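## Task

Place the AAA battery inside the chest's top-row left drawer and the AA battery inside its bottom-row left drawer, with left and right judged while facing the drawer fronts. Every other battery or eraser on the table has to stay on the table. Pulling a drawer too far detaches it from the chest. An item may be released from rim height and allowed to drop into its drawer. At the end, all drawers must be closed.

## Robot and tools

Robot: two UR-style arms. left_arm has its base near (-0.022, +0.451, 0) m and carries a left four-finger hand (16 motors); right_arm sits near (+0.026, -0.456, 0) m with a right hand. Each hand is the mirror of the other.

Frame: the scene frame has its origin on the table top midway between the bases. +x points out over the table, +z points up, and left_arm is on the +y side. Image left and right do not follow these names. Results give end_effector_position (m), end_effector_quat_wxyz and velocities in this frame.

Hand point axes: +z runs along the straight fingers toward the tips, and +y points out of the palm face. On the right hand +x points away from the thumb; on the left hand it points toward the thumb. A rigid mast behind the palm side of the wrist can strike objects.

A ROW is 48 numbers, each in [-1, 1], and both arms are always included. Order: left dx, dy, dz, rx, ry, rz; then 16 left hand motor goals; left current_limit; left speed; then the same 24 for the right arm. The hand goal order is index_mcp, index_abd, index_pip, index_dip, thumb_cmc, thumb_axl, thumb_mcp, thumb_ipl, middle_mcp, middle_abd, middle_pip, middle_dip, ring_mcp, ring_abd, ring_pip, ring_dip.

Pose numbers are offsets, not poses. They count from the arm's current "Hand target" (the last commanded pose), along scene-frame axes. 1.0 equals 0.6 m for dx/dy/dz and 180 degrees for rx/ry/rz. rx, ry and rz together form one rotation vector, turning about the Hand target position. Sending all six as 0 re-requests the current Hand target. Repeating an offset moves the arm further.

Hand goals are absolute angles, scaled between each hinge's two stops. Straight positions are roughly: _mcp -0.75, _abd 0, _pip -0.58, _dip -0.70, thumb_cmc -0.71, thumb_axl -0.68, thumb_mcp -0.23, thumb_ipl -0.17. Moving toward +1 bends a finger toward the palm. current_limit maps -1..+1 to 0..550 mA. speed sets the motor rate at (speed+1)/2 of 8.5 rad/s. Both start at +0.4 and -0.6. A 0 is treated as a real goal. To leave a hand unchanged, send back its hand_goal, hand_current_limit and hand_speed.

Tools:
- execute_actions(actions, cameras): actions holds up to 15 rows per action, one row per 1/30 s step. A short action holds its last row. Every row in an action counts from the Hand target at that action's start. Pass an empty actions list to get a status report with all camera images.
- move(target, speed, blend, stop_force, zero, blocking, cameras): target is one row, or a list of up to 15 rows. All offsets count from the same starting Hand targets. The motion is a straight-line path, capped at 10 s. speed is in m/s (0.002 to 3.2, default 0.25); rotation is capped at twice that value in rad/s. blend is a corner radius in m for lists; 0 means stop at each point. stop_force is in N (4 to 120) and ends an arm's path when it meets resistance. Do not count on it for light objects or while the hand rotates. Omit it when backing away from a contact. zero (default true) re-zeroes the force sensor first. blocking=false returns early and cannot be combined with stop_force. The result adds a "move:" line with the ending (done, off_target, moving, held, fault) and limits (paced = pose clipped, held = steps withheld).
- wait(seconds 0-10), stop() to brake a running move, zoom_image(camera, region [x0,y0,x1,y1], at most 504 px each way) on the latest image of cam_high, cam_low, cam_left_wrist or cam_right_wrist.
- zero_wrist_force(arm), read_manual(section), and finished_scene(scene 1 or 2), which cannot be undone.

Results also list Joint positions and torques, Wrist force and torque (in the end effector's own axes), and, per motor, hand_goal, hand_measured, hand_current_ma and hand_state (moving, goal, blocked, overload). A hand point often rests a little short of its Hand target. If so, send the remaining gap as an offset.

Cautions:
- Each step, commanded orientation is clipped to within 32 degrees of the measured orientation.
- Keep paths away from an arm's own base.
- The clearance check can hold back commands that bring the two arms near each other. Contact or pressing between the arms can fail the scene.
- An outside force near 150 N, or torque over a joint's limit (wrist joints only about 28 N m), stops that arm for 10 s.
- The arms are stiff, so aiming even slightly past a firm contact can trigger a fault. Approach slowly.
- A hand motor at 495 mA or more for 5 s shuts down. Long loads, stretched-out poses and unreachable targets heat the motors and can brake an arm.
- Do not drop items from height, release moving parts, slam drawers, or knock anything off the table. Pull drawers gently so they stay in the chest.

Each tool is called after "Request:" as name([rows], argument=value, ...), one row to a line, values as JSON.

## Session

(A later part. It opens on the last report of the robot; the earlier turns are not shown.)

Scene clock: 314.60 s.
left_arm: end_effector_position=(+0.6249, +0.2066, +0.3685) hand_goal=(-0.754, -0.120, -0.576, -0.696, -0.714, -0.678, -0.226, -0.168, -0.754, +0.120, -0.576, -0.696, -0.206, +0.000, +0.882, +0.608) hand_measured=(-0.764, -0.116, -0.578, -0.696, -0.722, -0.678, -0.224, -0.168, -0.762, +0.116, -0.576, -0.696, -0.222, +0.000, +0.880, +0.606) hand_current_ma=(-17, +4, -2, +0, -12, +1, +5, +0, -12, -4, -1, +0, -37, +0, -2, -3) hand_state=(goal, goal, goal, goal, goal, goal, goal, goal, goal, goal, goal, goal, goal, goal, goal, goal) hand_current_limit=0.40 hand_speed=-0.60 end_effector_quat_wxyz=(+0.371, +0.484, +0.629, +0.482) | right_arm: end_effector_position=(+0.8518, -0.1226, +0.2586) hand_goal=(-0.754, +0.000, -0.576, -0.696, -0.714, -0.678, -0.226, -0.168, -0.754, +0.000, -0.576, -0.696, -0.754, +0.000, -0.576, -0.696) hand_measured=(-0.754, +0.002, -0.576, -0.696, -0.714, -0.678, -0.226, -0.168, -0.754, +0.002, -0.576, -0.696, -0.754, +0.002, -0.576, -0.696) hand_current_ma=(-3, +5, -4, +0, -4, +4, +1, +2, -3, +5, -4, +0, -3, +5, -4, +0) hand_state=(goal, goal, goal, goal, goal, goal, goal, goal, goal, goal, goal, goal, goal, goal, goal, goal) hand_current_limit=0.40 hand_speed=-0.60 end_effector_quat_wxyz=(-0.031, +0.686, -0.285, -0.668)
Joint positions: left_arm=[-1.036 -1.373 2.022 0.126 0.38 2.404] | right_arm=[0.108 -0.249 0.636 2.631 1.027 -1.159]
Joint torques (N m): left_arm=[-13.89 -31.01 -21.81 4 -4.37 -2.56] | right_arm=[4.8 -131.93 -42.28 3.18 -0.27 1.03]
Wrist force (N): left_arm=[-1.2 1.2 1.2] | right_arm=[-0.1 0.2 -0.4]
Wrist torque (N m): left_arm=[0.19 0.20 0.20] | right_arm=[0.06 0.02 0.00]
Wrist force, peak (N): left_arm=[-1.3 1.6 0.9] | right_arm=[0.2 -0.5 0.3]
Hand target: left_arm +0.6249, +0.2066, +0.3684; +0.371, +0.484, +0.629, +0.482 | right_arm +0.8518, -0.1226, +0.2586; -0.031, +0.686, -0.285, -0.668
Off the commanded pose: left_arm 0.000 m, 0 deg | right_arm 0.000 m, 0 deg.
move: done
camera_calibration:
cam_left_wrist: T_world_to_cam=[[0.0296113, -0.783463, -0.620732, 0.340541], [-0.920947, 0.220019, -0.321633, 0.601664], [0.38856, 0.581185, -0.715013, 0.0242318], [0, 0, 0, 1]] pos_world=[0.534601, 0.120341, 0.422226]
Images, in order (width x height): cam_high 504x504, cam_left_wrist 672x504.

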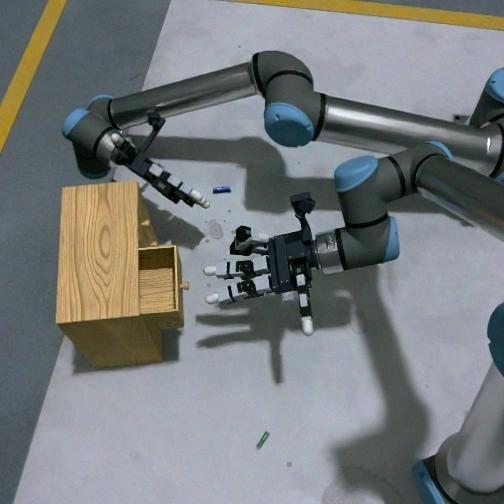

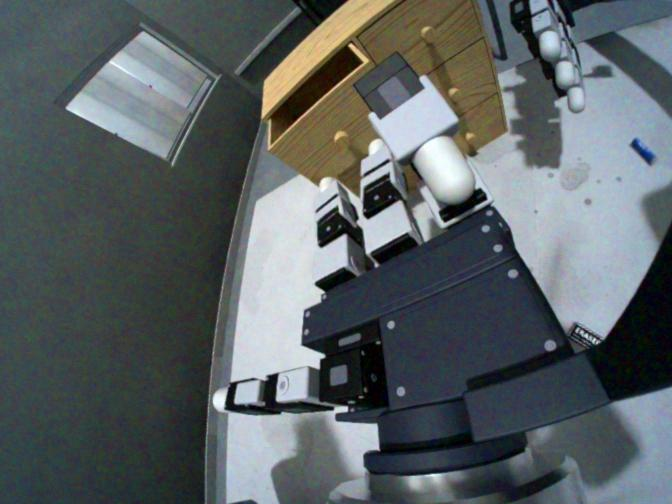

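Request:
move(target=[-0.0627,0.5875,-0.294,-0.2821,0.3243,0.2477,-0.754,-0.1,-0.576,-0.696,-0.714,-0.678,-0.226,-0.168,-0.754,0.1,-0.576,-0.696,-0.205,0,0.883,0.609,0.4,-0.6,0,0,0,0,0,0,-0.754,0,-0.576,-0.696,-0.714,-0.678,-0.226,-0.168,-0.754,0,-0.576,-0.696,-0.754,0,-0.576,-0.696,0.4,-0.6], speed=0.3, cameras=["cam_high","cam_left_wrist"])

Request:
zoom_image(camera="cam_left_wrist", region=[260, 100, 460, 250])

Request:
zoom_image(camera="cam_high", region=[200, 380, 320, 500])

Scene clock: 335.37 s.
left_arm: end_effector_position=(+0.5872, +0.5590, +0.1920) hand_goal=(-0.754, -0.100, -0.576, -0.696, -0.714, -0.678, -0.226, -0.168, -0.754, +0.100, -0.576, -0.696, -0.206, +0.000, +0.882, +0.608) hand_measured=(-0.756, -0.102, -0.578, -0.696, -0.716, -0.678, -0.224, -0.168, -0.754, +0.102, -0.576, -0.696, -0.222, +0.000, +0.880, +0.606) hand_current_ma=(-1, -3, -2, +0, -3, +1, +5, +0, -1, +2, +0, +0, -32, +0, -2, -3) hand_state=(goal, goal, goal, goal, goal, goal, goal, goal, goal, goal, goal, goal, goal, goal, goal, goal) hand_current_limit=0.40 hand_speed=-0.60 end_effector_quat_wxyz=(-0.001, +0.197, +0.980, +0.000) | right_arm: end_effector_position=(+0.8518, -0.1226, +0.2586) hand_goal=(-0.754, +0.000, -0.576, -0.696, -0.714, -0.678, -0.226, -0.168, -0.754, +0.000, -0.576, -0.696, -0.754, +0.000, -0.576, -0.696) hand_measured=(-0.754, +0.002, -0.576, -0.696, -0.714, -0.678, -0.226, -0.168, -0.754, +0.002, -0.576, -0.696, -0.754, +0.002, -0.576, -0.696) hand_current_ma=(-3, +5, -4, +0, -4, +4, +1, +2, -3, +5, -4, +0, -3, +5, -4, +0) hand_state=(goal, goal, goal, goal, goal, goal, goal, goal, goal, goal, goal, goal, goal, goal, goal, goal) hand_current_limit=0.40 hand_speed=-0.60 end_effector_quat_wxyz=(-0.031, +0.686, -0.285, -0.668)
Joint positions: left_arm=[-0.264 -1.211 1.796 0.988 1.571 1.706] | right_arm=[0.108 -0.249 0.636 2.631 1.027 -1.159]
Joint torques (N m): left_arm=[11.73 -46.08 -38.1 7.09 2.65 2.73] | right_arm=[6.43 -129.46 -43.39 2.69 -0.61 1.45]
Wrist force (N): left_arm=[-0.3 -0.5 -0.1] | right_arm=[-0.1 -0.1 0.1]
Wrist torque (N m): left_arm=[0.02 0.07 -0.01] | right_arm=[-0.01 0.02 -0.02]
Wrist force, peak (N): left_arm=[-2.1 1.4 1.1] | right_arm=[-0.7 -0.5 -0.6]
Hand target: left_arm +0.5872, +0.5591, +0.1920; -0.001, +0.197, +0.980, +0.000 | right_arm +0.8518, -0.1226, +0.2586; -0.031, +0.686, -0.285, -0.668
Off the commanded pose: left_arm 0.000 m, 0 deg | right_arm 0.000 m, 0 deg.
move: done
camera_calibration:
cam_left_wrist: T_world_to_cam=[[0.45691, -0.8895, 0.00478599, 0.196432], [-0.616197, -0.312633, 0.722885, 0.350879], [-0.641509, -0.333243, -0.690952, 0.819349], [0, 0, 0, 1]] pos_world=[0.652079, 0.557464, 0.311546]
Images, in order (width x height): cam_high 504x504, cam_left_wrist 672x504.

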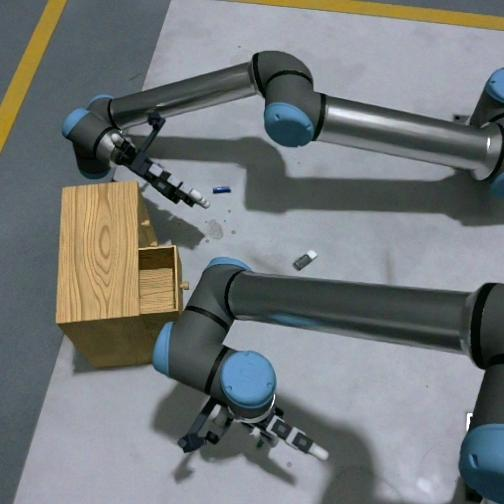

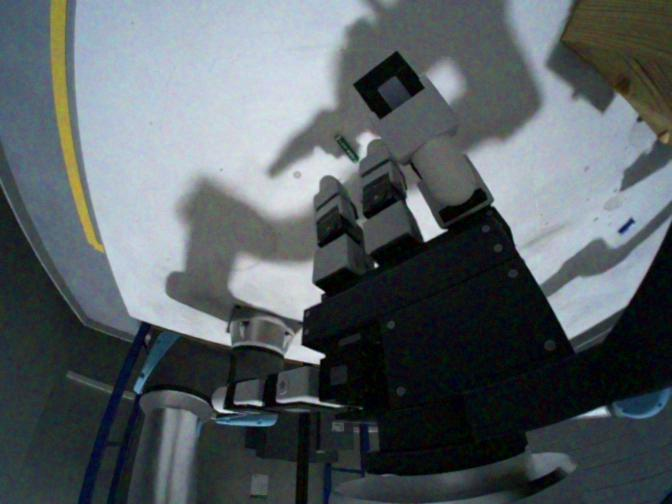

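Scaled by 2.520 from the camera's 672x504 image, which has a finer 960x720 frame.

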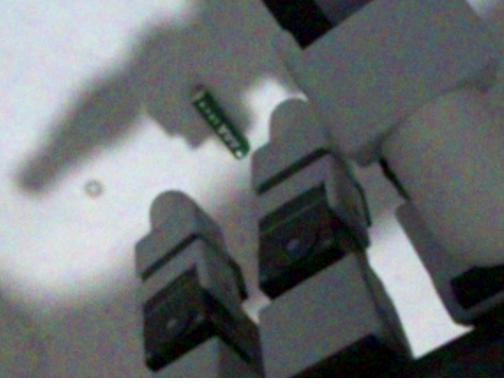

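Scaled by 4.200.

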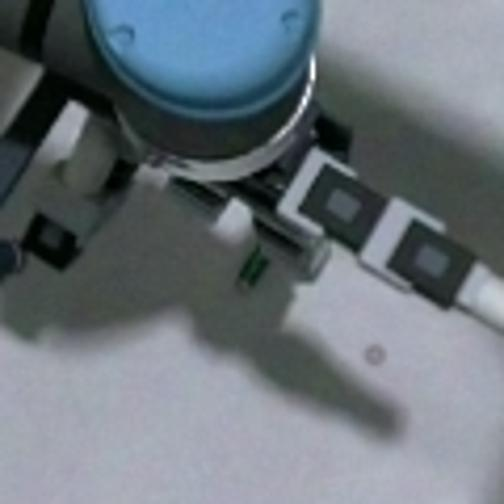

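Request:
move(target=[-0.0097,-0.0117,-0.0867,0,0,-0.0344,-0.754,-0.1,-0.576,-0.696,-0.714,-0.678,-0.226,-0.168,-0.754,0.1,-0.576,-0.696,-0.205,0,0.883,0.609,0.4,-0.6,0,0,0,0,0,0,-0.754,0,-0.576,-0.696,-0.714,-0.678,-0.226,-0.168,-0.754,0,-0.576,-0.696,-0.754,0,-0.576,-0.696,0.4,-0.6], speed=0.15)

Request:
move(target=[0,0,-0.045,0,0,0,-0.754,-0.1,-0.576,-0.696,-0.714,-0.678,-0.226,-0.168,-0.754,0.1,-0.576,-0.696,-0.205,0,0.883,0.609,0.4,-0.6,0,0,0,0,0,0,-0.754,0,-0.576,-0.696,-0.714,-0.678,-0.226,-0.168,-0.754,0,-0.576,-0.696,-0.754,0,-0.576,-0.696,0.4,-0.6], speed=0.02, stop_force=4, cameras=["cam_left_wrist"])

Request:
zoom_image(camera="cam_left_wrist", region=[260, 100, 460, 250])

Scene clock: 350.73 s.
left_arm: end_effector_position=(+0.5814, +0.5521, +0.1401) hand_goal=(-0.754, -0.100, -0.576, -0.696, -0.714, -0.678, -0.226, -0.168, -0.754, +0.100, -0.576, -0.696, -0.206, +0.000, +0.882, +0.608) hand_measured=(-0.754, -0.102, -0.578, -0.696, -0.716, -0.678, -0.224, -0.168, -0.754, +0.102, -0.576, -0.696, -0.220, +0.000, +0.880, +0.606) hand_current_ma=(-1, -3, -2, +0, -3, +1, +5, +0, -1, +2, +0, +0, -30, +0, -2, -3) hand_state=(goal, goal, goal, goal, goal, goal, goal, goal, goal, goal, goal, goal, goal, goal, goal, goal) hand_current_limit=0.40 hand_speed=-0.60 end_effector_quat_wxyz=(-0.001, +0.249, +0.968, +0.000) | right_arm: end_effector_position=(+0.8518, -0.1226, +0.2586) hand_goal=(-0.754, +0.000, -0.576, -0.696, -0.714, -0.678, -0.226, -0.168, -0.754, +0.000, -0.576, -0.696, -0.754, +0.000, -0.576, -0.696) hand_measured=(-0.754, +0.002, -0.576, -0.696, -0.714, -0.678, -0.226, -0.168, -0.754, +0.002, -0.576, -0.696, -0.754, +0.002, -0.576, -0.696) hand_current_ma=(-3, +5, -4, +0, -4, +4, +1, +2, -3, +5, -4, +0, -3, +5, -4, +0) hand_state=(goal, goal, goal, goal, goal, goal, goal, goal, goal, goal, goal, goal, goal, goal, goal, goal) hand_current_limit=0.40 hand_speed=-0.60 end_effector_quat_wxyz=(-0.031, +0.686, -0.285, -0.668)
Joint positions: left_arm=[-0.28 -1.18 1.864 0.89 1.571 1.798] | right_arm=[0.108 -0.249 0.636 2.631 1.027 -1.159]
Joint torques (N m): left_arm=[-13.72 -47.95 -19.88 1.1 -0.75 2.91] | right_arm=[5.3 -130.5 -43.32 3.31 -0.03 1.58]
Wrist force (N): left_arm=[-0.2 0.3 -0.1] | right_arm=[0.2 0.2 -0.4]
Wrist torque (N m): left_arm=[0.10 0.08 -0.05] | right_arm=[0.06 -0.01 0.02]
Wrist force, peak (N): left_arm=[-0.3 -0.7 -1.7] | right_arm=[-0.9 -0.3 -0.3]
Hand target: left_arm +0.5814, +0.5521, +0.1400; -0.001, +0.250, +0.968, +0.000 | right_arm +0.8518, -0.1226, +0.2586; -0.031, +0.686, -0.285, -0.668
Off the commanded pose: left_arm 0.000 m, 0 deg | right_arm 0.000 m, 0 deg.
move: done

Scene clock: 352.80 s.
left_arm: end_effector_position=(+0.5814, +0.5521, +0.1233) hand_goal=(-0.754, -0.100, -0.576, -0.696, -0.714, -0.678, -0.226, -0.168, -0.754, +0.100, -0.576, -0.696, -0.206, +0.000, +0.882, +0.608) hand_measured=(-0.754, -0.102, -0.578, -0.696, -0.716, -0.678, -0.224, -0.168, -0.754, +0.102, -0.576, -0.696, -0.220, +0.000, +0.880, +0.606) hand_current_ma=(-1, -2, -2, +0, -3, +1, +5, +0, -1, +3, +0, +0, -30, +0, -2, -3) hand_state=(goal, goal, goal, goal, goal, goal, goal, goal, goal, goal, goal, goal, goal, goal, goal, goal) hand_current_limit=0.40 hand_speed=-0.60 end_effector_quat_wxyz=(-0.001, +0.250, +0.968, +0.000) | right_arm: end_effector_position=(+0.8518, -0.1226, +0.2586) hand_goal=(-0.754, +0.000, -0.576, -0.696, -0.714, -0.678, -0.226, -0.168, -0.754, +0.000, -0.576, -0.696, -0.754, +0.000, -0.576, -0.696) hand_measured=(-0.754, +0.002, -0.576, -0.696, -0.714, -0.678, -0.226, -0.168, -0.754, +0.002, -0.576, -0.696, -0.754, +0.002, -0.576, -0.696) hand_current_ma=(-3, +5, -4, +0, -4, +4, +1, +2, -3, +5, -4, +0, -3, +5, -4, +0) hand_state=(goal, goal, goal, goal, goal, goal, goal, goal, goal, goal, goal, goal, goal, goal, goal, goal) hand_current_limit=0.40 hand_speed=-0.60 end_effector_quat_wxyz=(-0.031, +0.686, -0.285, -0.668)
Joint positions: left_arm=[-0.28 -1.162 1.873 0.861 1.571 1.798] | right_arm=[0.108 -0.249 0.636 2.631 1.027 -1.159]
Joint torques (N m): left_arm=[-9.41 -71.78 -32.34 5.88 -0.35 2.56] | right_arm=[4.25 -127.72 -44.48 3 -0.21 1.56]
Wrist force (N): left_arm=[0.3 -0.1 -6.6] | right_arm=[-0.1 -0.1 -0.4]
Wrist torque (N m): left_arm=[0.59 0.10 0.00] | right_arm=[0.02 0.02 -0.02]
Wrist force, peak (N): left_arm=[-0.5 -0.3 -27.7] | right_arm=[0.3 -0.7 0.1]
Hand target: left_arm +0.5814, +0.5521, +0.1233; -0.001, +0.250, +0.968, +0.000 (not the last commanded pose) | right_arm +0.8518, -0.1226, +0.2586; -0.031, +0.686, -0.285, -0.668
Off the commanded pose: left_arm 0.010 m, 0 deg | right_arm 0.000 m, 0 deg.
move: contact (left_arm)
camera_calibration:
cam_left_wrist: T_world_to_cam=[[0.358402, -0.933555, 0.00480932, 0.274822], [-0.646204, -0.24436, 0.722986, 0.374569], [-0.673772, -0.262227, -0.690846, 0.745283], [0, 0, 0, 1]] pos_world=[0.645702, 0.543525, 0.242746]
Images, in order (width x height): cam_left_wrist 672x504.

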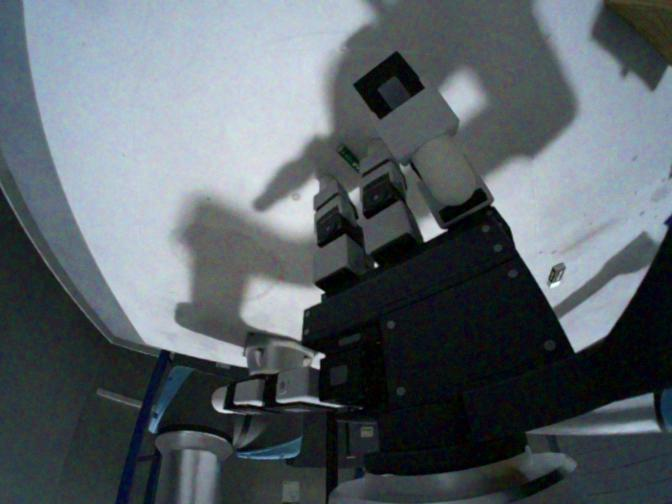

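Scaled by 2.520 from the camera's 672x504 image, which has a finer 960x720 frame.

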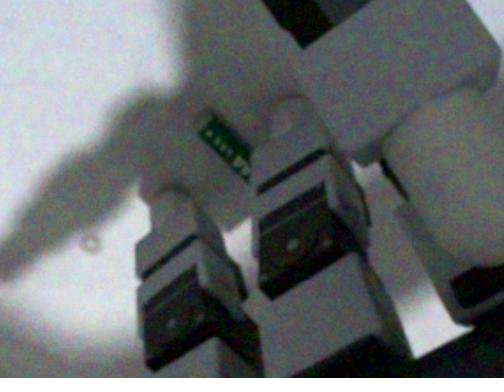

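Request:
move(target=[0,0,0.002,0,0,0,-0.754,0.25,-0.576,-0.696,-0.714,-0.678,-0.226,-0.168,-0.754,-0.25,-0.576,-0.696,-0.205,0,0.883,0.609,0.5,-0.7,0,0,0,0,0,0,-0.754,0,-0.576,-0.696,-0.714,-0.678,-0.226,-0.168,-0.754,0,-0.576,-0.696,-0.754,0,-0.576,-0.696,0.4,-0.6], speed=0.05, cameras=["cam_left_wrist"])

Request:
zoom_image(camera="cam_left_wrist", region=[260, 100, 460, 250])

Scene clock: 365.87 s.
left_arm: end_effector_position=(+0.5814, +0.5521, +0.1245) hand_goal=(-0.754, +0.250, -0.576, -0.696, -0.714, -0.678, -0.226, -0.168, -0.754, -0.250, -0.576, -0.696, -0.206, +0.000, +0.882, +0.608) hand_measured=(-0.754, +0.066, -0.578, -0.696, -0.716, -0.678, -0.224, -0.168, -0.754, -0.136, -0.576, -0.696, -0.220, +0.000, +0.880, +0.606) hand_current_ma=(+0, -412, -2, +0, -3, +1, +5, +0, +0, +349, +0, +0, -30, +0, -2, -3) hand_state=(goal, moving, goal, goal, goal, goal, goal, goal, goal, blocked, goal, goal, goal, goal, goal, goal) hand_current_limit=0.50 hand_speed=-0.70 end_effector_quat_wxyz=(-0.001, +0.250, +0.968, +0.000) | right_arm: end_effector_position=(+0.8518, -0.1226, +0.2586) hand_goal=(-0.754, +0.000, -0.576, -0.696, -0.714, -0.678, -0.226, -0.168, -0.754, +0.000, -0.576, -0.696, -0.754, +0.000, -0.576, -0.696) hand_measured=(-0.754, +0.002, -0.576, -0.696, -0.714, -0.678, -0.226, -0.168, -0.754, +0.002, -0.576, -0.696, -0.754, +0.002, -0.576, -0.696) hand_current_ma=(-3, +5, -4, +0, -4, +4, +1, +2, -3, +5, -4, +0, -3, +5, -4, +0) hand_state=(goal, goal, goal, goal, goal, goal, goal, goal, goal, goal, goal, goal, goal, goal, goal, goal) hand_current_limit=0.40 hand_speed=-0.60 end_effector_quat_wxyz=(-0.031, +0.686, -0.285, -0.668)
Joint positions: left_arm=[-0.28 -1.163 1.873 0.863 1.571 1.798] | right_arm=[0.108 -0.249 0.636 2.631 1.027 -1.159]
Joint torques (N m): left_arm=[1.15 -75.39 -35.43 7.5 -0.24 2.82] | right_arm=[4.07 -128.83 -44.66 2.92 -0.14 1.46]
Wrist force (N): left_arm=[0.0 0.2 -0.5] | right_arm=[0.1 -0.4 -0.3]
Wrist torque (N m): left_arm=[0.09 0.04 -0.02] | right_arm=[-0.02 -0.01 0.01]
Wrist force, peak (N): left_arm=[-0.3 0.2 -10.9] | right_arm=[0.6 0.4 0.1]
Hand target: left_arm +0.5814, +0.5521, +0.1245; -0.001, +0.250, +0.968, +0.000 | right_arm +0.8518, -0.1226, +0.2586; -0.031, +0.686, -0.285, -0.668
Off the commanded pose: left_arm 0.000 m, 0 deg | right_arm 0.000 m, 0 deg.
move: done
camera_calibration:
cam_left_wrist: T_world_to_cam=[[0.358403, -0.933555, 0.00480849, 0.274816], [-0.646203, -0.244361, 0.722986, 0.373702], [-0.673772, -0.262227, -0.690846, 0.746112], [0, 0, 0, 1]] pos_world=[0.645702, 0.543525, 0.243946]
Images, in order (width x height): cam_left_wrist 672x504.

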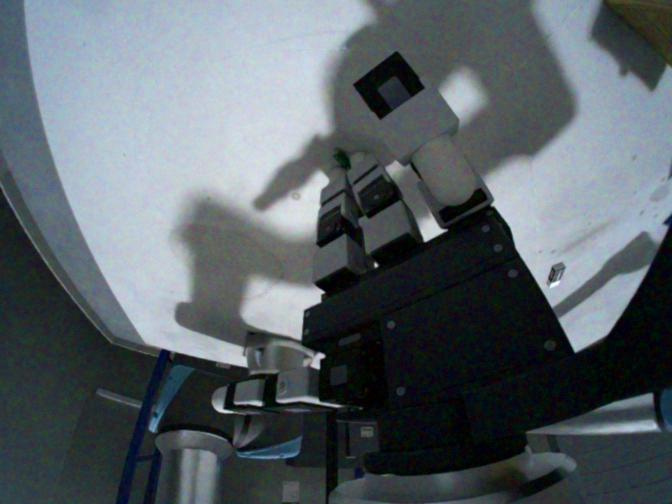

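Scaled by 2.520 from the camera's 672x504 image, which has a finer 960x720 frame.

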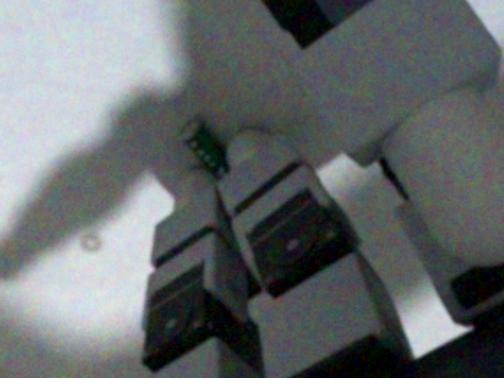

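Request:
move(target=[0,0,0.06,0,0,0,-0.754,0.25,-0.576,-0.696,-0.714,-0.678,-0.226,-0.168,-0.754,-0.25,-0.576,-0.696,-0.205,0,0.883,0.609,0.5,-0.7,0,0,0,0,0,0,-0.754,0,-0.576,-0.696,-0.714,-0.678,-0.226,-0.168,-0.754,0,-0.576,-0.696,-0.754,0,-0.576,-0.696,0.4,-0.6], speed=0.05, cameras=["cam_left_wrist","cam_high"])

Request:
zoom_image(camera="cam_left_wrist", region=[260, 100, 460, 250])

Scene clock: 373.50 s.
left_arm: end_effector_position=(+0.5814, +0.5521, +0.1605) hand_goal=(-0.754, +0.250, -0.576, -0.696, -0.714, -0.678, -0.226, -0.168, -0.754, -0.250, -0.576, -0.696, -0.206, +0.000, +0.882, +0.608) hand_measured=(-0.754, +0.066, -0.578, -0.696, -0.716, -0.678, -0.224, -0.168, -0.754, -0.136, -0.576, -0.696, -0.220, +0.000, +0.880, +0.606) hand_current_ma=(+0, -412, -2, +0, -3, +1, +5, +0, +0, +349, +0, +0, -30, +0, -2, -3) hand_state=(goal, blocked, goal, goal, goal, goal, goal, goal, goal, blocked, goal, goal, goal, goal, goal, goal) hand_current_limit=0.50 hand_speed=-0.70 end_effector_quat_wxyz=(-0.001, +0.250, +0.968, +0.000) | right_arm: end_effector_position=(+0.8518, -0.1226, +0.2586) hand_goal=(-0.754, +0.000, -0.576, -0.696, -0.714, -0.678, -0.226, -0.168, -0.754, +0.000, -0.576, -0.696, -0.754, +0.000, -0.576, -0.696) hand_measured=(-0.754, +0.002, -0.576, -0.696, -0.714, -0.678, -0.226, -0.168, -0.754, +0.002, -0.576, -0.696, -0.754, +0.002, -0.576, -0.696) hand_current_ma=(-3, +5, -4, +0, -4, +4, +1, +2, -3, +5, -4, +0, -3, +5, -4, +0) hand_state=(goal, goal, goal, goal, goal, goal, goal, goal, goal, goal, goal, goal, goal, goal, goal, goal) hand_current_limit=0.40 hand_speed=-0.60 end_effector_quat_wxyz=(-0.031, +0.686, -0.285, -0.668)
Joint positions: left_arm=[-0.28 -1.202 1.851 0.924 1.571 1.798] | right_arm=[0.108 -0.249 0.636 2.631 1.027 -1.159]
Joint torques (N m): left_arm=[2.31 -72.87 -37.45 7.64 -0.47 2.02] | right_arm=[5.33 -128.83 -45.44 3.34 -0.24 1.66]
Wrist force (N): left_arm=[-0.4 0.0 0.0] | right_arm=[0.1 -0.5 0.2]
Wrist torque (N m): left_arm=[0.06 0.09 -0.05] | right_arm=[-0.09 -0.03 0.00]
Wrist force, peak (N): left_arm=[-0.1 0.3 -0.6] | right_arm=[-0.2 -0.7 -0.6]
Hand target: left_arm +0.5814, +0.5521, +0.1605; -0.001, +0.250, +0.968, +0.000 | right_arm +0.8518, -0.1226, +0.2586; -0.031, +0.686, -0.285, -0.668
Off the commanded pose: left_arm 0.000 m, 0 deg | right_arm 0.000 m, 0 deg.
move: done
camera_calibration:
cam_left_wrist: T_world_to_cam=[[0.358339, -0.933579, 0.0047446, 0.274808], [-0.64622, -0.244367, 0.722969, 0.347717], [-0.67379, -0.262134, -0.690864, 0.770975], [0, 0, 0, 1]] pos_world=[0.645702, 0.543625, 0.279946]
Images, in order (width x height): cam_high 504x504, cam_left_wrist 672x504.

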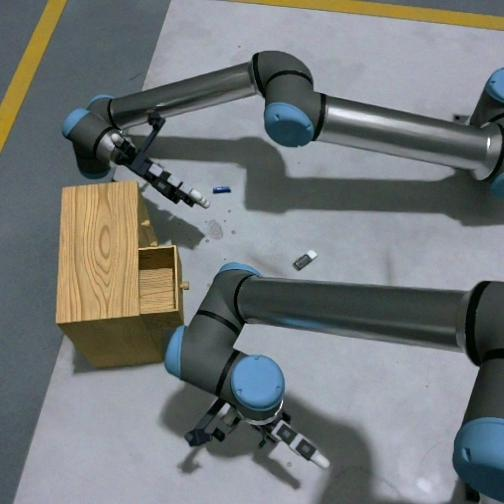

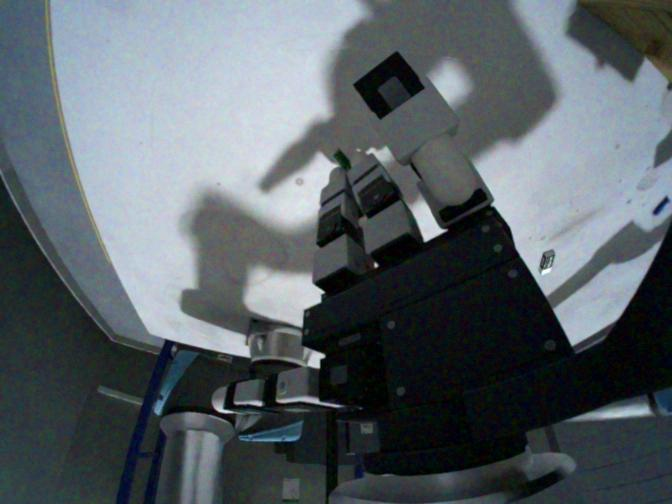

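Scaled by 2.520 from the camera's 672x504 image, which has a finer 960x720 frame.

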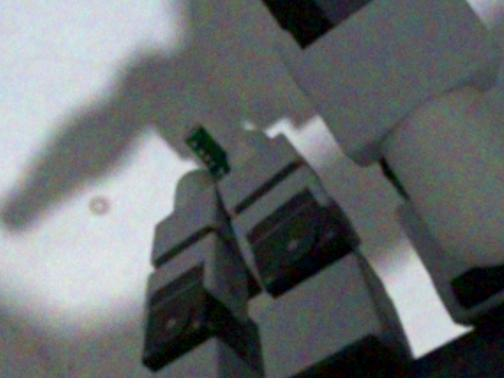

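Request:
move([
  [0,0,0.4,0,0,0,-0.754,0.25,-0.576,-0.696,-0.714,-0.678,-0.226,-0.168,-0.754,-0.25,-0.576,-0.696,-0.205,0,0.883,0.609,0.5,-0.7,0,0,0,0,0,0,-0.754,0,-0.576,-0.696,-0.714,-0.678,-0.226,-0.168,-0.754,0,-0.576,-0.696,-0.754,0,-0.576,-0.696,0.4,-0.6],
  [0.5138,-0.4753,0.566,0,0,-0.267,-0.754,0.25,-0.576,-0.696,-0.714,-0.678,-0.226,-0.168,-0.754,-0.25,-0.576,-0.696,-0.205,0,0.883,0.609,0.5,-0.7,0,0,0,0,0,0,-0.754,0,-0.576,-0.696,-0.714,-0.678,-0.226,-0.168,-0.754,0,-0.576,-0.696,-0.754,0,-0.576,-0.696,0.4,-0.6],
], speed=0.3, blend=0.08, cameras=["cam_left_wrist","cam_high"])

Request:
zoom_image(camera="cam_left_wrist", region=[260, 100, 460, 250])

Request:
zoom_image(camera="cam_high", region=[50, 200, 230, 380])

Scene clock: 397.23 s.
left_arm: end_effector_position=(+0.8897, +0.2669, +0.5001) hand_goal=(-0.754, +0.250, -0.576, -0.696, -0.714, -0.678, -0.226, -0.168, -0.754, -0.250, -0.576, -0.696, -0.206, +0.000, +0.882, +0.608) hand_measured=(-0.754, +0.066, -0.578, -0.696, -0.716, -0.678, -0.224, -0.168, -0.754, -0.136, -0.576, -0.696, -0.220, +0.000, +0.880, +0.606) hand_current_ma=(+0, -413, -2, +0, -3, +1, +5, +0, +0, +349, +0, +0, -29, +0, -2, -3) hand_state=(goal, blocked, goal, goal, goal, goal, goal, goal, goal, blocked, goal, goal, goal, goal, goal, goal) hand_current_limit=0.50 hand_speed=-0.70 end_effector_quat_wxyz=(-0.001, +0.622, +0.783, +0.000) | right_arm: end_effector_position=(+0.8518, -0.1226, +0.2586) hand_goal=(-0.754, +0.000, -0.576, -0.696, -0.714, -0.678, -0.226, -0.168, -0.754, +0.000, -0.576, -0.696, -0.754, +0.000, -0.576, -0.696) hand_measured=(-0.754, +0.002, -0.576, -0.696, -0.714, -0.678, -0.226, -0.168, -0.754, +0.002, -0.576, -0.696, -0.754, +0.002, -0.576, -0.696) hand_current_ma=(-3, +5, -4, +0, -4, +4, +1, +2, -3, +5, -4, +0, -3, +5, -4, +0) hand_state=(goal, goal, goal, goal, goal, goal, goal, goal, goal, goal, goal, goal, goal, goal, goal, goal) hand_current_limit=0.40 hand_speed=-0.60 end_effector_quat_wxyz=(-0.031, +0.686, -0.285, -0.668)
Joint positions: left_arm=[-0.471 -0.848 0.661 1.76 1.57 2.447] | right_arm=[0.108 -0.249 0.636 2.631 1.027 -1.159]
Joint torques (N m): left_arm=[13.94 -80.07 -46.39 7.83 1.67 2.73] | right_arm=[4.99 -128.28 -45.33 3.13 -0.36 2.03]
Wrist force (N): left_arm=[-0.7 -0.1 -0.9] | right_arm=[0.1 0.0 0.2]
Wrist torque (N m): left_arm=[0.12 0.10 -0.06] | right_arm=[-0.01 -0.01 0.00]
Wrist force, peak (N): left_arm=[-1.8 0.8 -0.5] | right_arm=[0.2 -0.8 -0.4]
Hand target: left_arm +0.8897, +0.2669, +0.5001; -0.001, +0.622, +0.783, +0.000 | right_arm +0.8518, -0.1226, +0.2586; -0.031, +0.686, -0.285, -0.668
Off the commanded pose: left_arm 0.000 m, 0 deg | right_arm 0.000 m, 0 deg.
move: done
camera_calibration:
cam_left_wrist: T_world_to_cam=[[-0.454945, -0.890507, 0.00478211, 0.60848], [-0.613645, 0.317383, 0.722986, 0.0527676], [-0.645342, 0.325984, -0.690846, 0.956227], [0, 0, 0, 1]] pos_world=[0.926298, 0.213393, 0.619546]
Images, in order (width x height): cam_high 504x504, cam_left_wrist 672x504.

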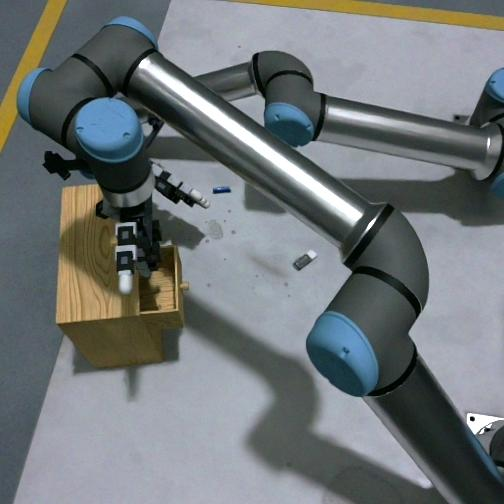

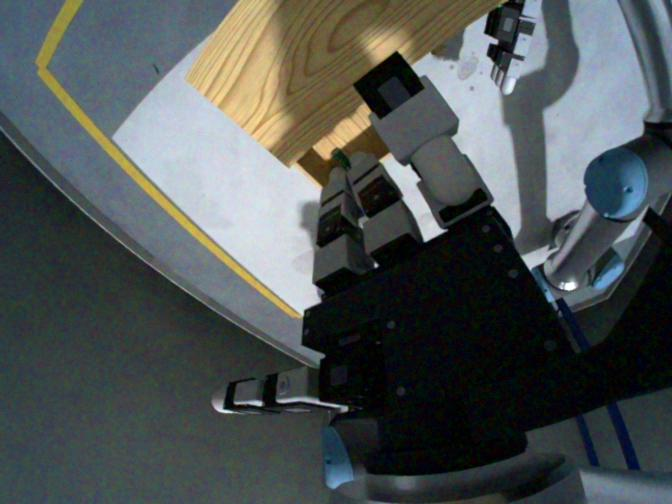

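Scaled by 2.520 from the camera's 672x504 image, which has a finer 960x720 frame.

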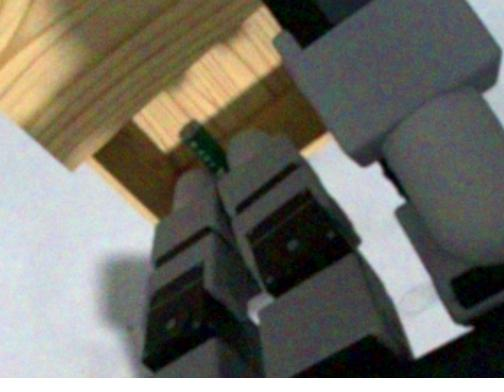

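Scaled by 2.800.

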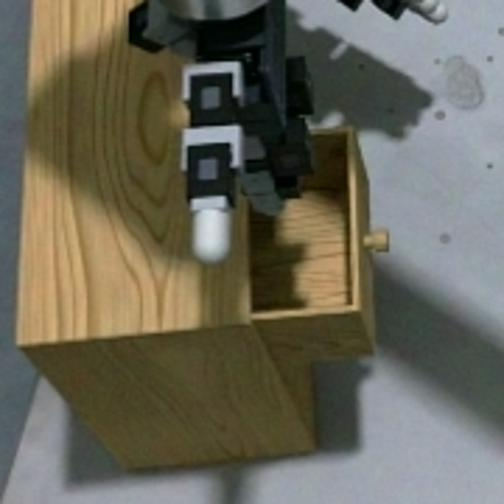

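Request:
move(target=[-0.005,-0.0012,-0.15,0,0,0,-0.754,0.25,-0.576,-0.696,-0.714,-0.678,-0.226,-0.168,-0.754,-0.25,-0.576,-0.696,-0.205,0,0.883,0.609,0.5,-0.7,0,0,0,0,0,0,-0.754,0,-0.576,-0.696,-0.714,-0.678,-0.226,-0.168,-0.754,0,-0.576,-0.696,-0.754,0,-0.576,-0.696,0.4,-0.6], speed=0.06, stop_force=6, cameras=["cam_left_wrist","cam_high"])

Request:
zoom_image(camera="cam_left_wrist", region=[260, 100, 460, 250])

Request:
zoom_image(camera="cam_high", region=[50, 200, 230, 380])

Scene clock: 413.80 s.
left_arm: end_effector_position=(+0.8867, +0.2662, +0.4101) hand_goal=(-0.754, +0.250, -0.576, -0.696, -0.714, -0.678, -0.226, -0.168, -0.754, -0.250, -0.576, -0.696, -0.206, +0.000, +0.882, +0.608) hand_measured=(-0.754, +0.066, -0.578, -0.696, -0.716, -0.678, -0.224, -0.168, -0.754, -0.136, -0.576, -0.696, -0.220, +0.000, +0.880, +0.606) hand_current_ma=(+0, -413, -2, +0, -3, +1, +5, +0, +0, +349, +0, +0, -29, +0, -2, -3) hand_state=(goal, blocked, goal, goal, goal, goal, goal, goal, goal, blocked, goal, goal, goal, goal, goal, goal) hand_current_limit=0.50 hand_speed=-0.70 end_effector_quat_wxyz=(-0.001, +0.622, +0.783, +0.000) | right_arm: end_effector_position=(+0.8518, -0.1226, +0.2586) hand_goal=(-0.754, +0.000, -0.576, -0.696, -0.714, -0.678, -0.226, -0.168, -0.754, +0.000, -0.576, -0.696, -0.754, +0.000, -0.576, -0.696) hand_measured=(-0.754, +0.002, -0.576, -0.696, -0.714, -0.678, -0.226, -0.168, -0.754, +0.002, -0.576, -0.696, -0.754, +0.002, -0.576, -0.696) hand_current_ma=(-3, +5, -4, +0, -4, +4, +1, +2, -3, +5, -4, +0, -3, +5, -4, +0) hand_state=(goal, goal, goal, goal, goal, goal, goal, goal, goal, goal, goal, goal, goal, goal, goal, goal) hand_current_limit=0.40 hand_speed=-0.60 end_effector_quat_wxyz=(-0.031, +0.686, -0.285, -0.668)
Joint positions: left_arm=[-0.473 -0.875 0.866 1.582 1.57 2.444] | right_arm=[0.108 -0.249 0.636 2.631 1.027 -1.159]
Joint torques (N m): left_arm=[-14.33 -108.08 -30.2 1.06 -0.85 -1.53] | right_arm=[4.4 -127.61 -46.11 3.45 -0.46 2.26]
Wrist force (N): left_arm=[-0.3 0.3 -0.7] | right_arm=[-0.3 0.1 -0.1]
Wrist torque (N m): left_arm=[0.15 0.05 -0.04] | right_arm=[0.02 0.03 -0.02]
Wrist force, peak (N): left_arm=[-0.4 0.0 -1.2] | right_arm=[-0.4 0.4 -0.4]
Hand target: left_arm +0.8867, +0.2662, +0.4101; -0.001, +0.622, +0.783, +0.000 | right_arm +0.8518, -0.1226, +0.2586; -0.031, +0.686, -0.285, -0.668
Off the commanded pose: left_arm 0.000 m, 0 deg | right_arm 0.000 m, 0 deg.
move: done
camera_calibration:
cam_left_wrist: T_world_to_cam=[[-0.454973, -0.890492, 0.00481475, 0.606927], [-0.613624, 0.317423, 0.722985, 0.11619], [-0.645341, 0.325984, -0.690847, 0.892343], [0, 0, 0, 1]] pos_world=[0.923298, 0.212693, 0.529546]
Images, in order (width x height): cam_high 504x504, cam_left_wrist 672x504.

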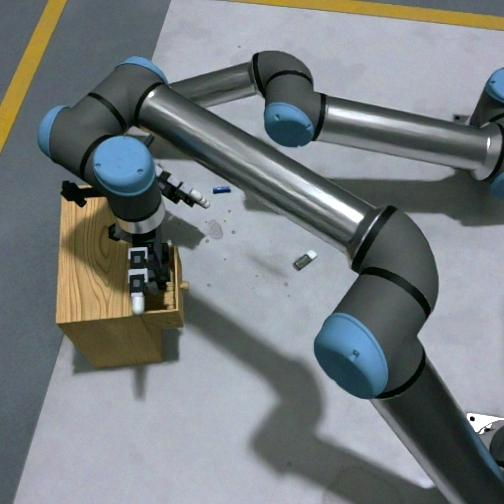

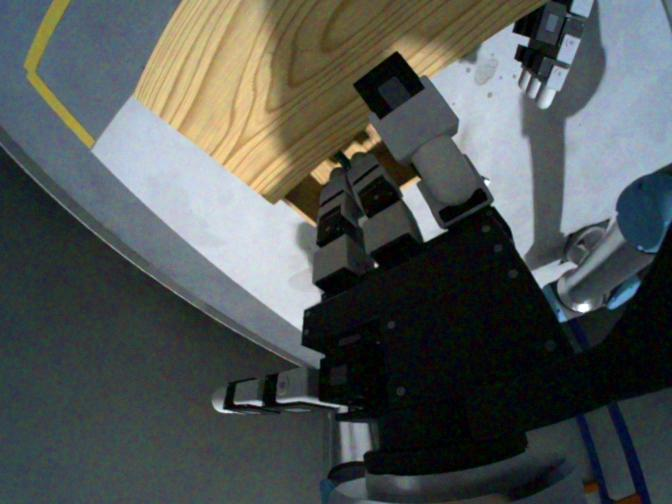

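Scaled by 2.520 from the camera's 672x504 image, which has a finer 960x720 frame.

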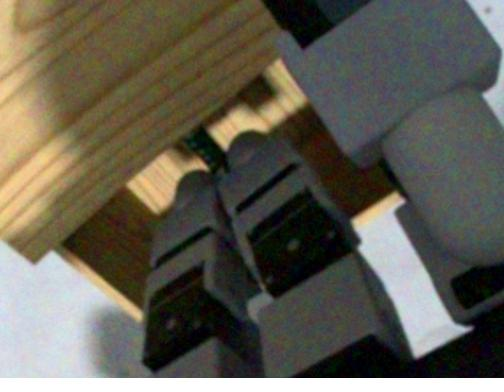

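Scaled by 2.800.

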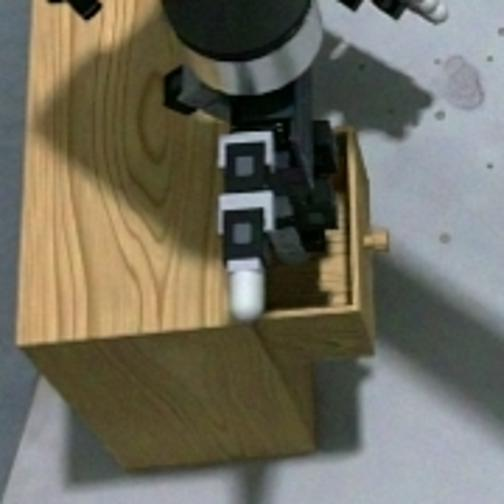

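Request:
move([
  [0,0,-0.025,0,0,0,-0.754,0.25,-0.576,-0.696,-0.714,-0.678,-0.226,-0.168,-0.754,-0.25,-0.576,-0.696,-0.205,0,0.883,0.609,0.5,-0.7,0,0,0,0,0,0,-0.754,0,-0.576,-0.696,-0.714,-0.678,-0.226,-0.168,-0.754,0,-0.576,-0.696,-0.754,0,-0.576,-0.696,0.4,-0.6],
  [0,0,-0.025,0,0,0,-0.754,-0.03,-0.576,-0.696,-0.714,-0.678,-0.226,-0.168,-0.754,0.0,-0.576,-0.696,-0.205,0,0.883,0.609,0.5,-0.6,0,0,0,0,0,0,-0.754,0,-0.576,-0.696,-0.714,-0.678,-0.226,-0.168,-0.754,0,-0.576,-0.696,-0.754,0,-0.576,-0.696,0.4,-0.6],
], speed=0.06, cameras=["cam_left_wrist","cam_high"])

Request:
zoom_image(camera="cam_left_wrist", region=[260, 100, 460, 250])

Request:
zoom_image(camera="cam_high", region=[50, 200, 230, 380])

Scene clock: 431.20 s.
left_arm: end_effector_position=(+0.8867, +0.2662, +0.3951) hand_goal=(-0.754, -0.030, -0.576, -0.696, -0.714, -0.678, -0.226, -0.168, -0.754, +0.000, -0.576, -0.696, -0.206, +0.000, +0.882, +0.608) hand_measured=(-0.754, -0.028, -0.578, -0.696, -0.716, -0.678, -0.224, -0.168, -0.754, -0.002, -0.576, -0.696, -0.220, +0.000, +0.880, +0.606) hand_current_ma=(+0, +3, -2, +0, -3, +1, +5, +0, +0, -3, +0, +0, -29, +0, -2, -3) hand_state=(goal, goal, goal, goal, goal, goal, goal, goal, goal, goal, goal, goal, goal, goal, goal, goal) hand_current_limit=0.50 hand_speed=-0.60 end_effector_quat_wxyz=(-0.001, +0.622, +0.783, +0.000) | right_arm: end_effector_position=(+0.8518, -0.1226, +0.2586) hand_goal=(-0.754, +0.000, -0.576, -0.696, -0.714, -0.678, -0.226, -0.168, -0.754, +0.000, -0.576, -0.696, -0.754, +0.000, -0.576, -0.696) hand_measured=(-0.754, +0.002, -0.576, -0.696, -0.714, -0.678, -0.226, -0.168, -0.754, +0.002, -0.576, -0.696, -0.754, +0.002, -0.576, -0.696) hand_current_ma=(-3, +5, -4, +0, -4, +4, +1, +2, -3, +5, -4, +0, -3, +5, -4, +0) hand_state=(goal, goal, goal, goal, goal, goal, goal, goal, goal, goal, goal, goal, goal, goal, goal, goal) hand_current_limit=0.40 hand_speed=-0.60 end_effector_quat_wxyz=(-0.031, +0.686, -0.285, -0.668)
Joint positions: left_arm=[-0.473 -0.875 0.892 1.556 1.57 2.444] | right_arm=[0.108 -0.249 0.636 2.631 1.027 -1.159]
Joint torques (N m): left_arm=[-10.87 -78.83 -29.79 0.9 0.35 -1.74] | right_arm=[3.33 -128.74 -46.31 3.32 -0.19 2.13]
Wrist force (N): left_arm=[-0.2 0.5 -0.7] | right_arm=[-0.4 -0.2 0.0]
Wrist torque (N m): left_arm=[0.19 0.03 -0.04] | right_arm=[-0.02 0.04 -0.03]
Wrist force, peak (N): left_arm=[-0.3 0.3 -1.1] | right_arm=[0.2 -0.6 -0.6]
Hand target: left_arm +0.8867, +0.2662, +0.3951; -0.001, +0.622, +0.783, +0.000 | right_arm +0.8518, -0.1226, +0.2586; -0.031, +0.686, -0.285, -0.668
Off the commanded pose: left_arm 0.000 m, 0 deg | right_arm 0.000 m, 0 deg.
move: done
camera_calibration:
cam_left_wrist: T_world_to_cam=[[-0.454973, -0.890492, 0.00481475, 0.606999], [-0.613624, 0.317423, 0.722985, 0.126963], [-0.645341, 0.325984, -0.690847, 0.882049], [0, 0, 0, 1]] pos_world=[0.923298, 0.212693, 0.514646]
Images, in order (width x height): cam_high 504x504, cam_left_wrist 672x504.

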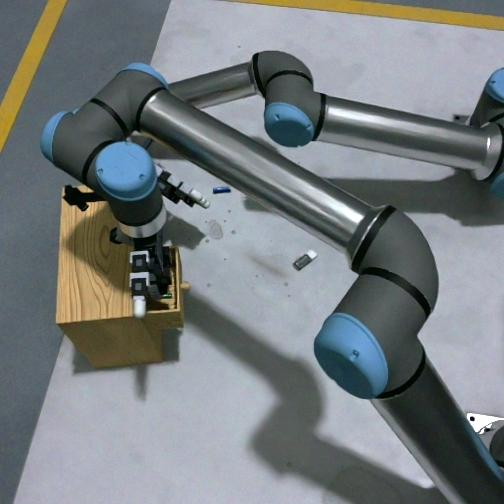

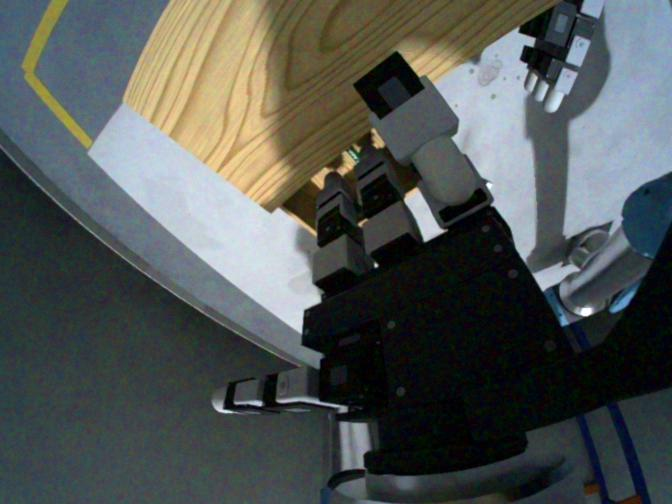

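Scaled by 2.520 from the camera's 672x504 image, which has a finer 960x720 frame.

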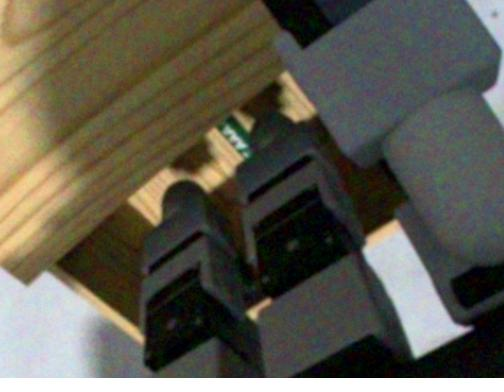

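Scaled by 2.800.

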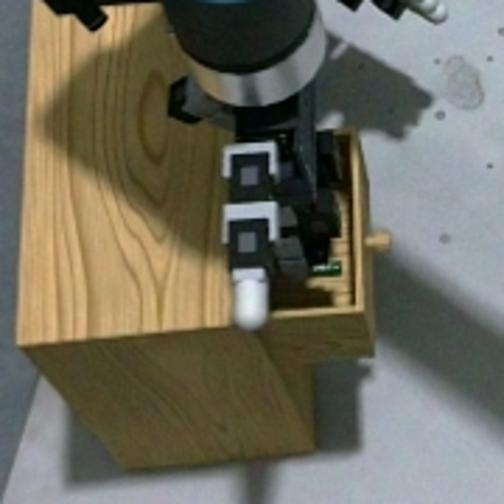

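Request:
move([
  [0,0,0.1417,0,0,0,-0.754,-0.03,-0.576,-0.696,-0.714,-0.678,-0.226,-0.168,-0.754,0.0,-0.576,-0.696,-0.205,0,0.883,0.609,0.4,-0.6,0,0,0,0,0,0,-0.754,0,-0.576,-0.696,-0.714,-0.678,-0.226,-0.168,-0.754,0,-0.576,-0.696,-0.754,0,-0.576,-0.696,0.4,-0.6],
  [-0.478,-0.102,0.1417,0.0893,-0.3785,0,-0.754,-0.12,-0.576,-0.696,-0.714,-0.678,-0.226,-0.168,-0.754,0.12,-0.576,-0.696,-0.205,0,0.883,0.609,0.4,-0.6,0,0,0,0,0,0,-0.754,0,-0.576,-0.696,-0.714,-0.678,-0.226,-0.168,-0.754,0,-0.576,-0.696,-0.754,0,-0.576,-0.696,0.4,-0.6],
  [-0.417,-0.0935,-0.0318,0.0893,-0.3785,0,-0.754,-0.12,-0.576,-0.696,-0.714,-0.678,-0.226,-0.168,-0.754,0.12,-0.576,-0.696,-0.205,0,0.883,0.609,0.4,-0.6,0,0,0,0,0,0,-0.754,0,-0.576,-0.696,-0.714,-0.678,-0.226,-0.168,-0.754,0,-0.576,-0.696,-0.754,0,-0.576,-0.696,0.4,-0.6],
], speed=0.25, blend=0.03, cameras=["cam_left_wrist","cam_high"])

Request:
zoom_image(camera="cam_left_wrist", region=[240, 60, 440, 210])

Request:
zoom_image(camera="cam_high", region=[50, 200, 230, 380])

Scene clock: 461.87 s.
left_arm: end_effector_position=(+0.6365, +0.2101, +0.3761) hand_goal=(-0.754, -0.120, -0.576, -0.696, -0.714, -0.678, -0.226, -0.168, -0.754, +0.120, -0.576, -0.696, -0.206, +0.000, +0.882, +0.608) hand_measured=(-0.760, -0.116, -0.578, -0.696, -0.722, -0.678, -0.222, -0.168, -0.760, +0.116, -0.576, -0.696, -0.220, +0.000, +0.880, +0.606) hand_current_ma=(-10, +4, -2, +0, -12, +1, +5, +0, -10, -4, +0, +0, -27, +0, -2, -3) hand_state=(goal, goal, goal, goal, goal, goal, goal, goal, goal, goal, goal, goal, goal, goal, goal, goal) hand_current_limit=0.40 hand_speed=-0.60 end_effector_quat_wxyz=(+0.354, +0.509, +0.642, +0.451) | right_arm: end_effector_position=(+0.8518, -0.1226, +0.2586) hand_goal=(-0.754, +0.000, -0.576, -0.696, -0.714, -0.678, -0.226, -0.168, -0.754, +0.000, -0.576, -0.696, -0.754, +0.000, -0.576, -0.696) hand_measured=(-0.754, +0.002, -0.576, -0.696, -0.714, -0.678, -0.226, -0.168, -0.754, +0.002, -0.576, -0.696, -0.754, +0.002, -0.576, -0.696) hand_current_ma=(-3, +5, -4, +0, -4, +4, +1, +2, -3, +5, -4, +0, -3, +5, -4, +0) hand_state=(goal, goal, goal, goal, goal, goal, goal, goal, goal, goal, goal, goal, goal, goal, goal, goal) hand_current_limit=0.40 hand_speed=-0.60 end_effector_quat_wxyz=(-0.031, +0.686, -0.285, -0.668)
Joint positions: left_arm=[-1.011 -1.389 1.99 0.245 0.476 2.36] | right_arm=[0.108 -0.249 0.636 2.631 1.027 -1.159]
Joint torques (N m): left_arm=[13.68 -33.89 -24.8 0.29 1.33 2.87] | right_arm=[6.79 -128.49 -46.94 3.59 0.1 2.09]
Wrist force (N): left_arm=[-1.2 1.1 0.4] | right_arm=[-0.1 0.0 0.0]
Wrist torque (N m): left_arm=[0.24 0.16 -0.10] | right_arm=[0.00 0.01 -0.02]
Wrist force, peak (N): left_arm=[-1.2 2.4 -0.6] | right_arm=[-0.6 -0.2 -0.4]
Hand target: left_arm +0.6365, +0.2101, +0.3760; +0.354, +0.509, +0.642, +0.451 | right_arm +0.8518, -0.1226, +0.2586; -0.031, +0.686, -0.285, -0.668
Off the commanded pose: left_arm 0.000 m, 0 deg | right_arm 0.000 m, 0 deg.
move: done; blend cut to 0 m at target 2
camera_calibration:
cam_left_wrist: T_world_to_cam=[[-0.0448113, -0.79379, -0.606539, 0.391881], [-0.939082, 0.24057, -0.245459, 0.592589], [0.340759, 0.558591, -0.756214, 0.0737844], [0, 0, 0, 1]] pos_world=[0.548908, 0.127297, 0.438945]
Images, in order (width x height): cam_high 504x504, cam_left_wrist 672x504.

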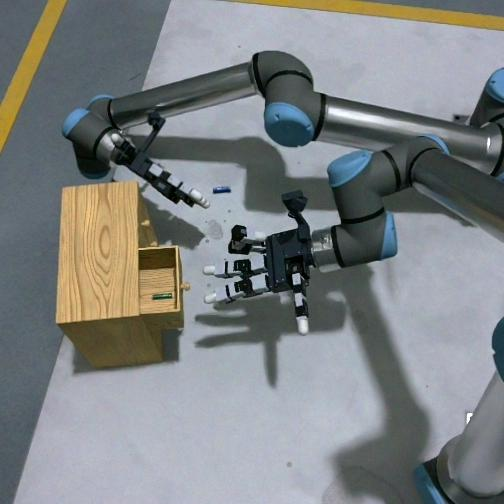

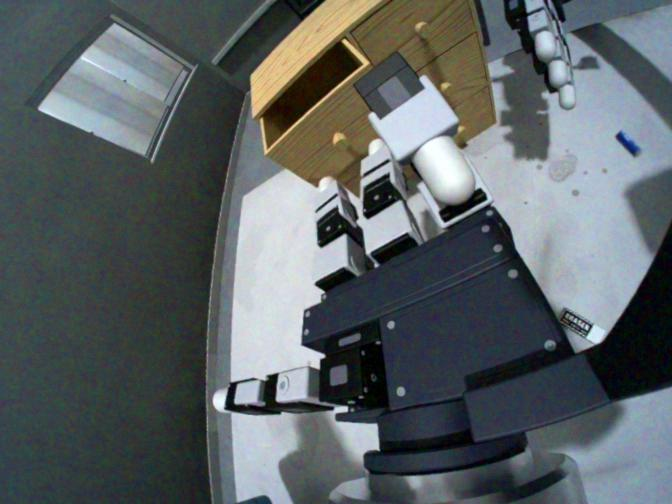

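Scaled by 2.520 from the camera's 672x504 image, which has a finer 960x720 frame.

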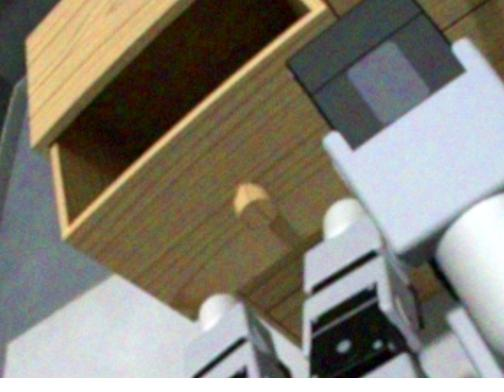

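Scaled by 2.800.

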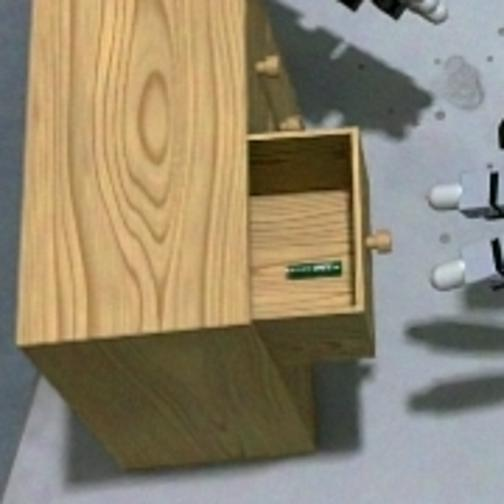

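Request:
move([
  [0.0648,0.0156,0,0,0,0,-0.754,-0.12,-0.576,-0.696,-0.714,-0.678,-0.226,-0.168,-0.754,0.12,-0.576,-0.696,-0.205,0,0.883,0.609,0.4,-0.6,0,0,0,0,0,0,-0.754,0,-0.576,-0.696,-0.714,-0.678,-0.226,-0.168,-0.754,0,-0.576,-0.696,-0.754,0,-0.576,-0.696,0.4,-0.6],
  [0.1783,0.0428,0,0,0,0,-0.754,-0.12,-0.576,-0.696,-0.714,-0.678,-0.226,-0.168,-0.754,0.12,-0.576,-0.696,-0.205,0,0.883,0.609,0.4,-0.6,0,0,0,0,0,0,-0.754,0,-0.576,-0.696,-0.714,-0.678,-0.226,-0.168,-0.754,0,-0.576,-0.696,-0.754,0,-0.576,-0.696,0.4,-0.6],
  [0.2237,0.0537,0,0,0,0,-0.754,-0.12,-0.576,-0.696,-0.714,-0.678,-0.226,-0.168,-0.754,0.12,-0.576,-0.696,-0.205,0,0.883,0.609,0.4,-0.6,0,0,0,0,0,0,-0.754,0,-0.576,-0.696,-0.714,-0.678,-0.226,-0.168,-0.754,0,-0.576,-0.696,-0.754,0,-0.576,-0.696,0.4,-0.6],
], speed=[0.08, 0.06, 0.03], stop_force=10)

Scene clock: 498.70 s.
left_arm: end_effector_position=(+0.7707, +0.2423, +0.3760) hand_goal=(-0.754, -0.120, -0.576, -0.696, -0.714, -0.678, -0.226, -0.168, -0.754, +0.120, -0.576, -0.696, -0.206, +0.000, +0.882, +0.608) hand_measured=(-0.764, -0.122, -0.578, -0.694, -0.722, -0.678, -0.222, -0.168, -0.762, +0.118, -0.576, -0.696, -0.220, +0.000, +0.880, +0.606) hand_current_ma=(-18, -3, -2, +1, -12, +1, +5, +0, -14, -2, -1, +0, -27, +0, -2, -3) hand_state=(goal, goal, goal, goal, goal, goal, goal, goal, goal, goal, goal, goal, goal, goal, goal, goal) hand_current_limit=0.40 hand_speed=-0.60 end_effector_quat_wxyz=(+0.354, +0.509, +0.642, +0.451) | right_arm: end_effector_position=(+0.8518, -0.1226, +0.2586) hand_goal=(-0.754, +0.000, -0.576, -0.696, -0.714, -0.678, -0.226, -0.168, -0.754, +0.000, -0.576, -0.696, -0.754, +0.000, -0.576, -0.696) hand_measured=(-0.754, +0.002, -0.576, -0.696, -0.714, -0.678, -0.226, -0.168, -0.754, +0.002, -0.576, -0.696, -0.754, +0.002, -0.576, -0.696) hand_current_ma=(-3, +5, -4, +0, -4, +4, +1, +2, -3, +5, -4, +0, -3, +5, -4, +0) hand_state=(goal, goal, goal, goal, goal, goal, goal, goal, goal, goal, goal, goal, goal, goal, goal, goal) hand_current_limit=0.40 hand_speed=-0.60 end_effector_quat_wxyz=(-0.031, +0.686, -0.285, -0.668)
Joint positions: left_arm=[-0.78 -1.293 1.826 0.069 0.65 2.646] | right_arm=[0.108 -0.249 0.636 2.631 1.027 -1.159]
Joint torques (N m): left_arm=[16.05 -41.34 -43.12 -1.01 1.47 2.4] | right_arm=[3.79 -128.19 -47.05 3.78 -0.26 2.32]
Wrist force (N): left_arm=[-0.7 0.3 -10.0] | right_arm=[0.2 0.1 0.3]
Wrist torque (N m): left_arm=[1.05 0.03 -0.01] | right_arm=[-0.02 -0.04 0.02]
Wrist force, peak (N): left_arm=[-0.5 0.4 -10.1] | right_arm=[0.1 -0.8 -0.2]
Hand target: left_arm +0.7707, +0.2423, +0.3760; +0.354, +0.509, +0.642, +0.451 | right_arm +0.8518, -0.1226, +0.2586; -0.031, +0.686, -0.285, -0.668
Off the commanded pose: left_arm 0.000 m, 0 deg | right_arm 0.000 m, 0 deg.
move: contact (left_arm)


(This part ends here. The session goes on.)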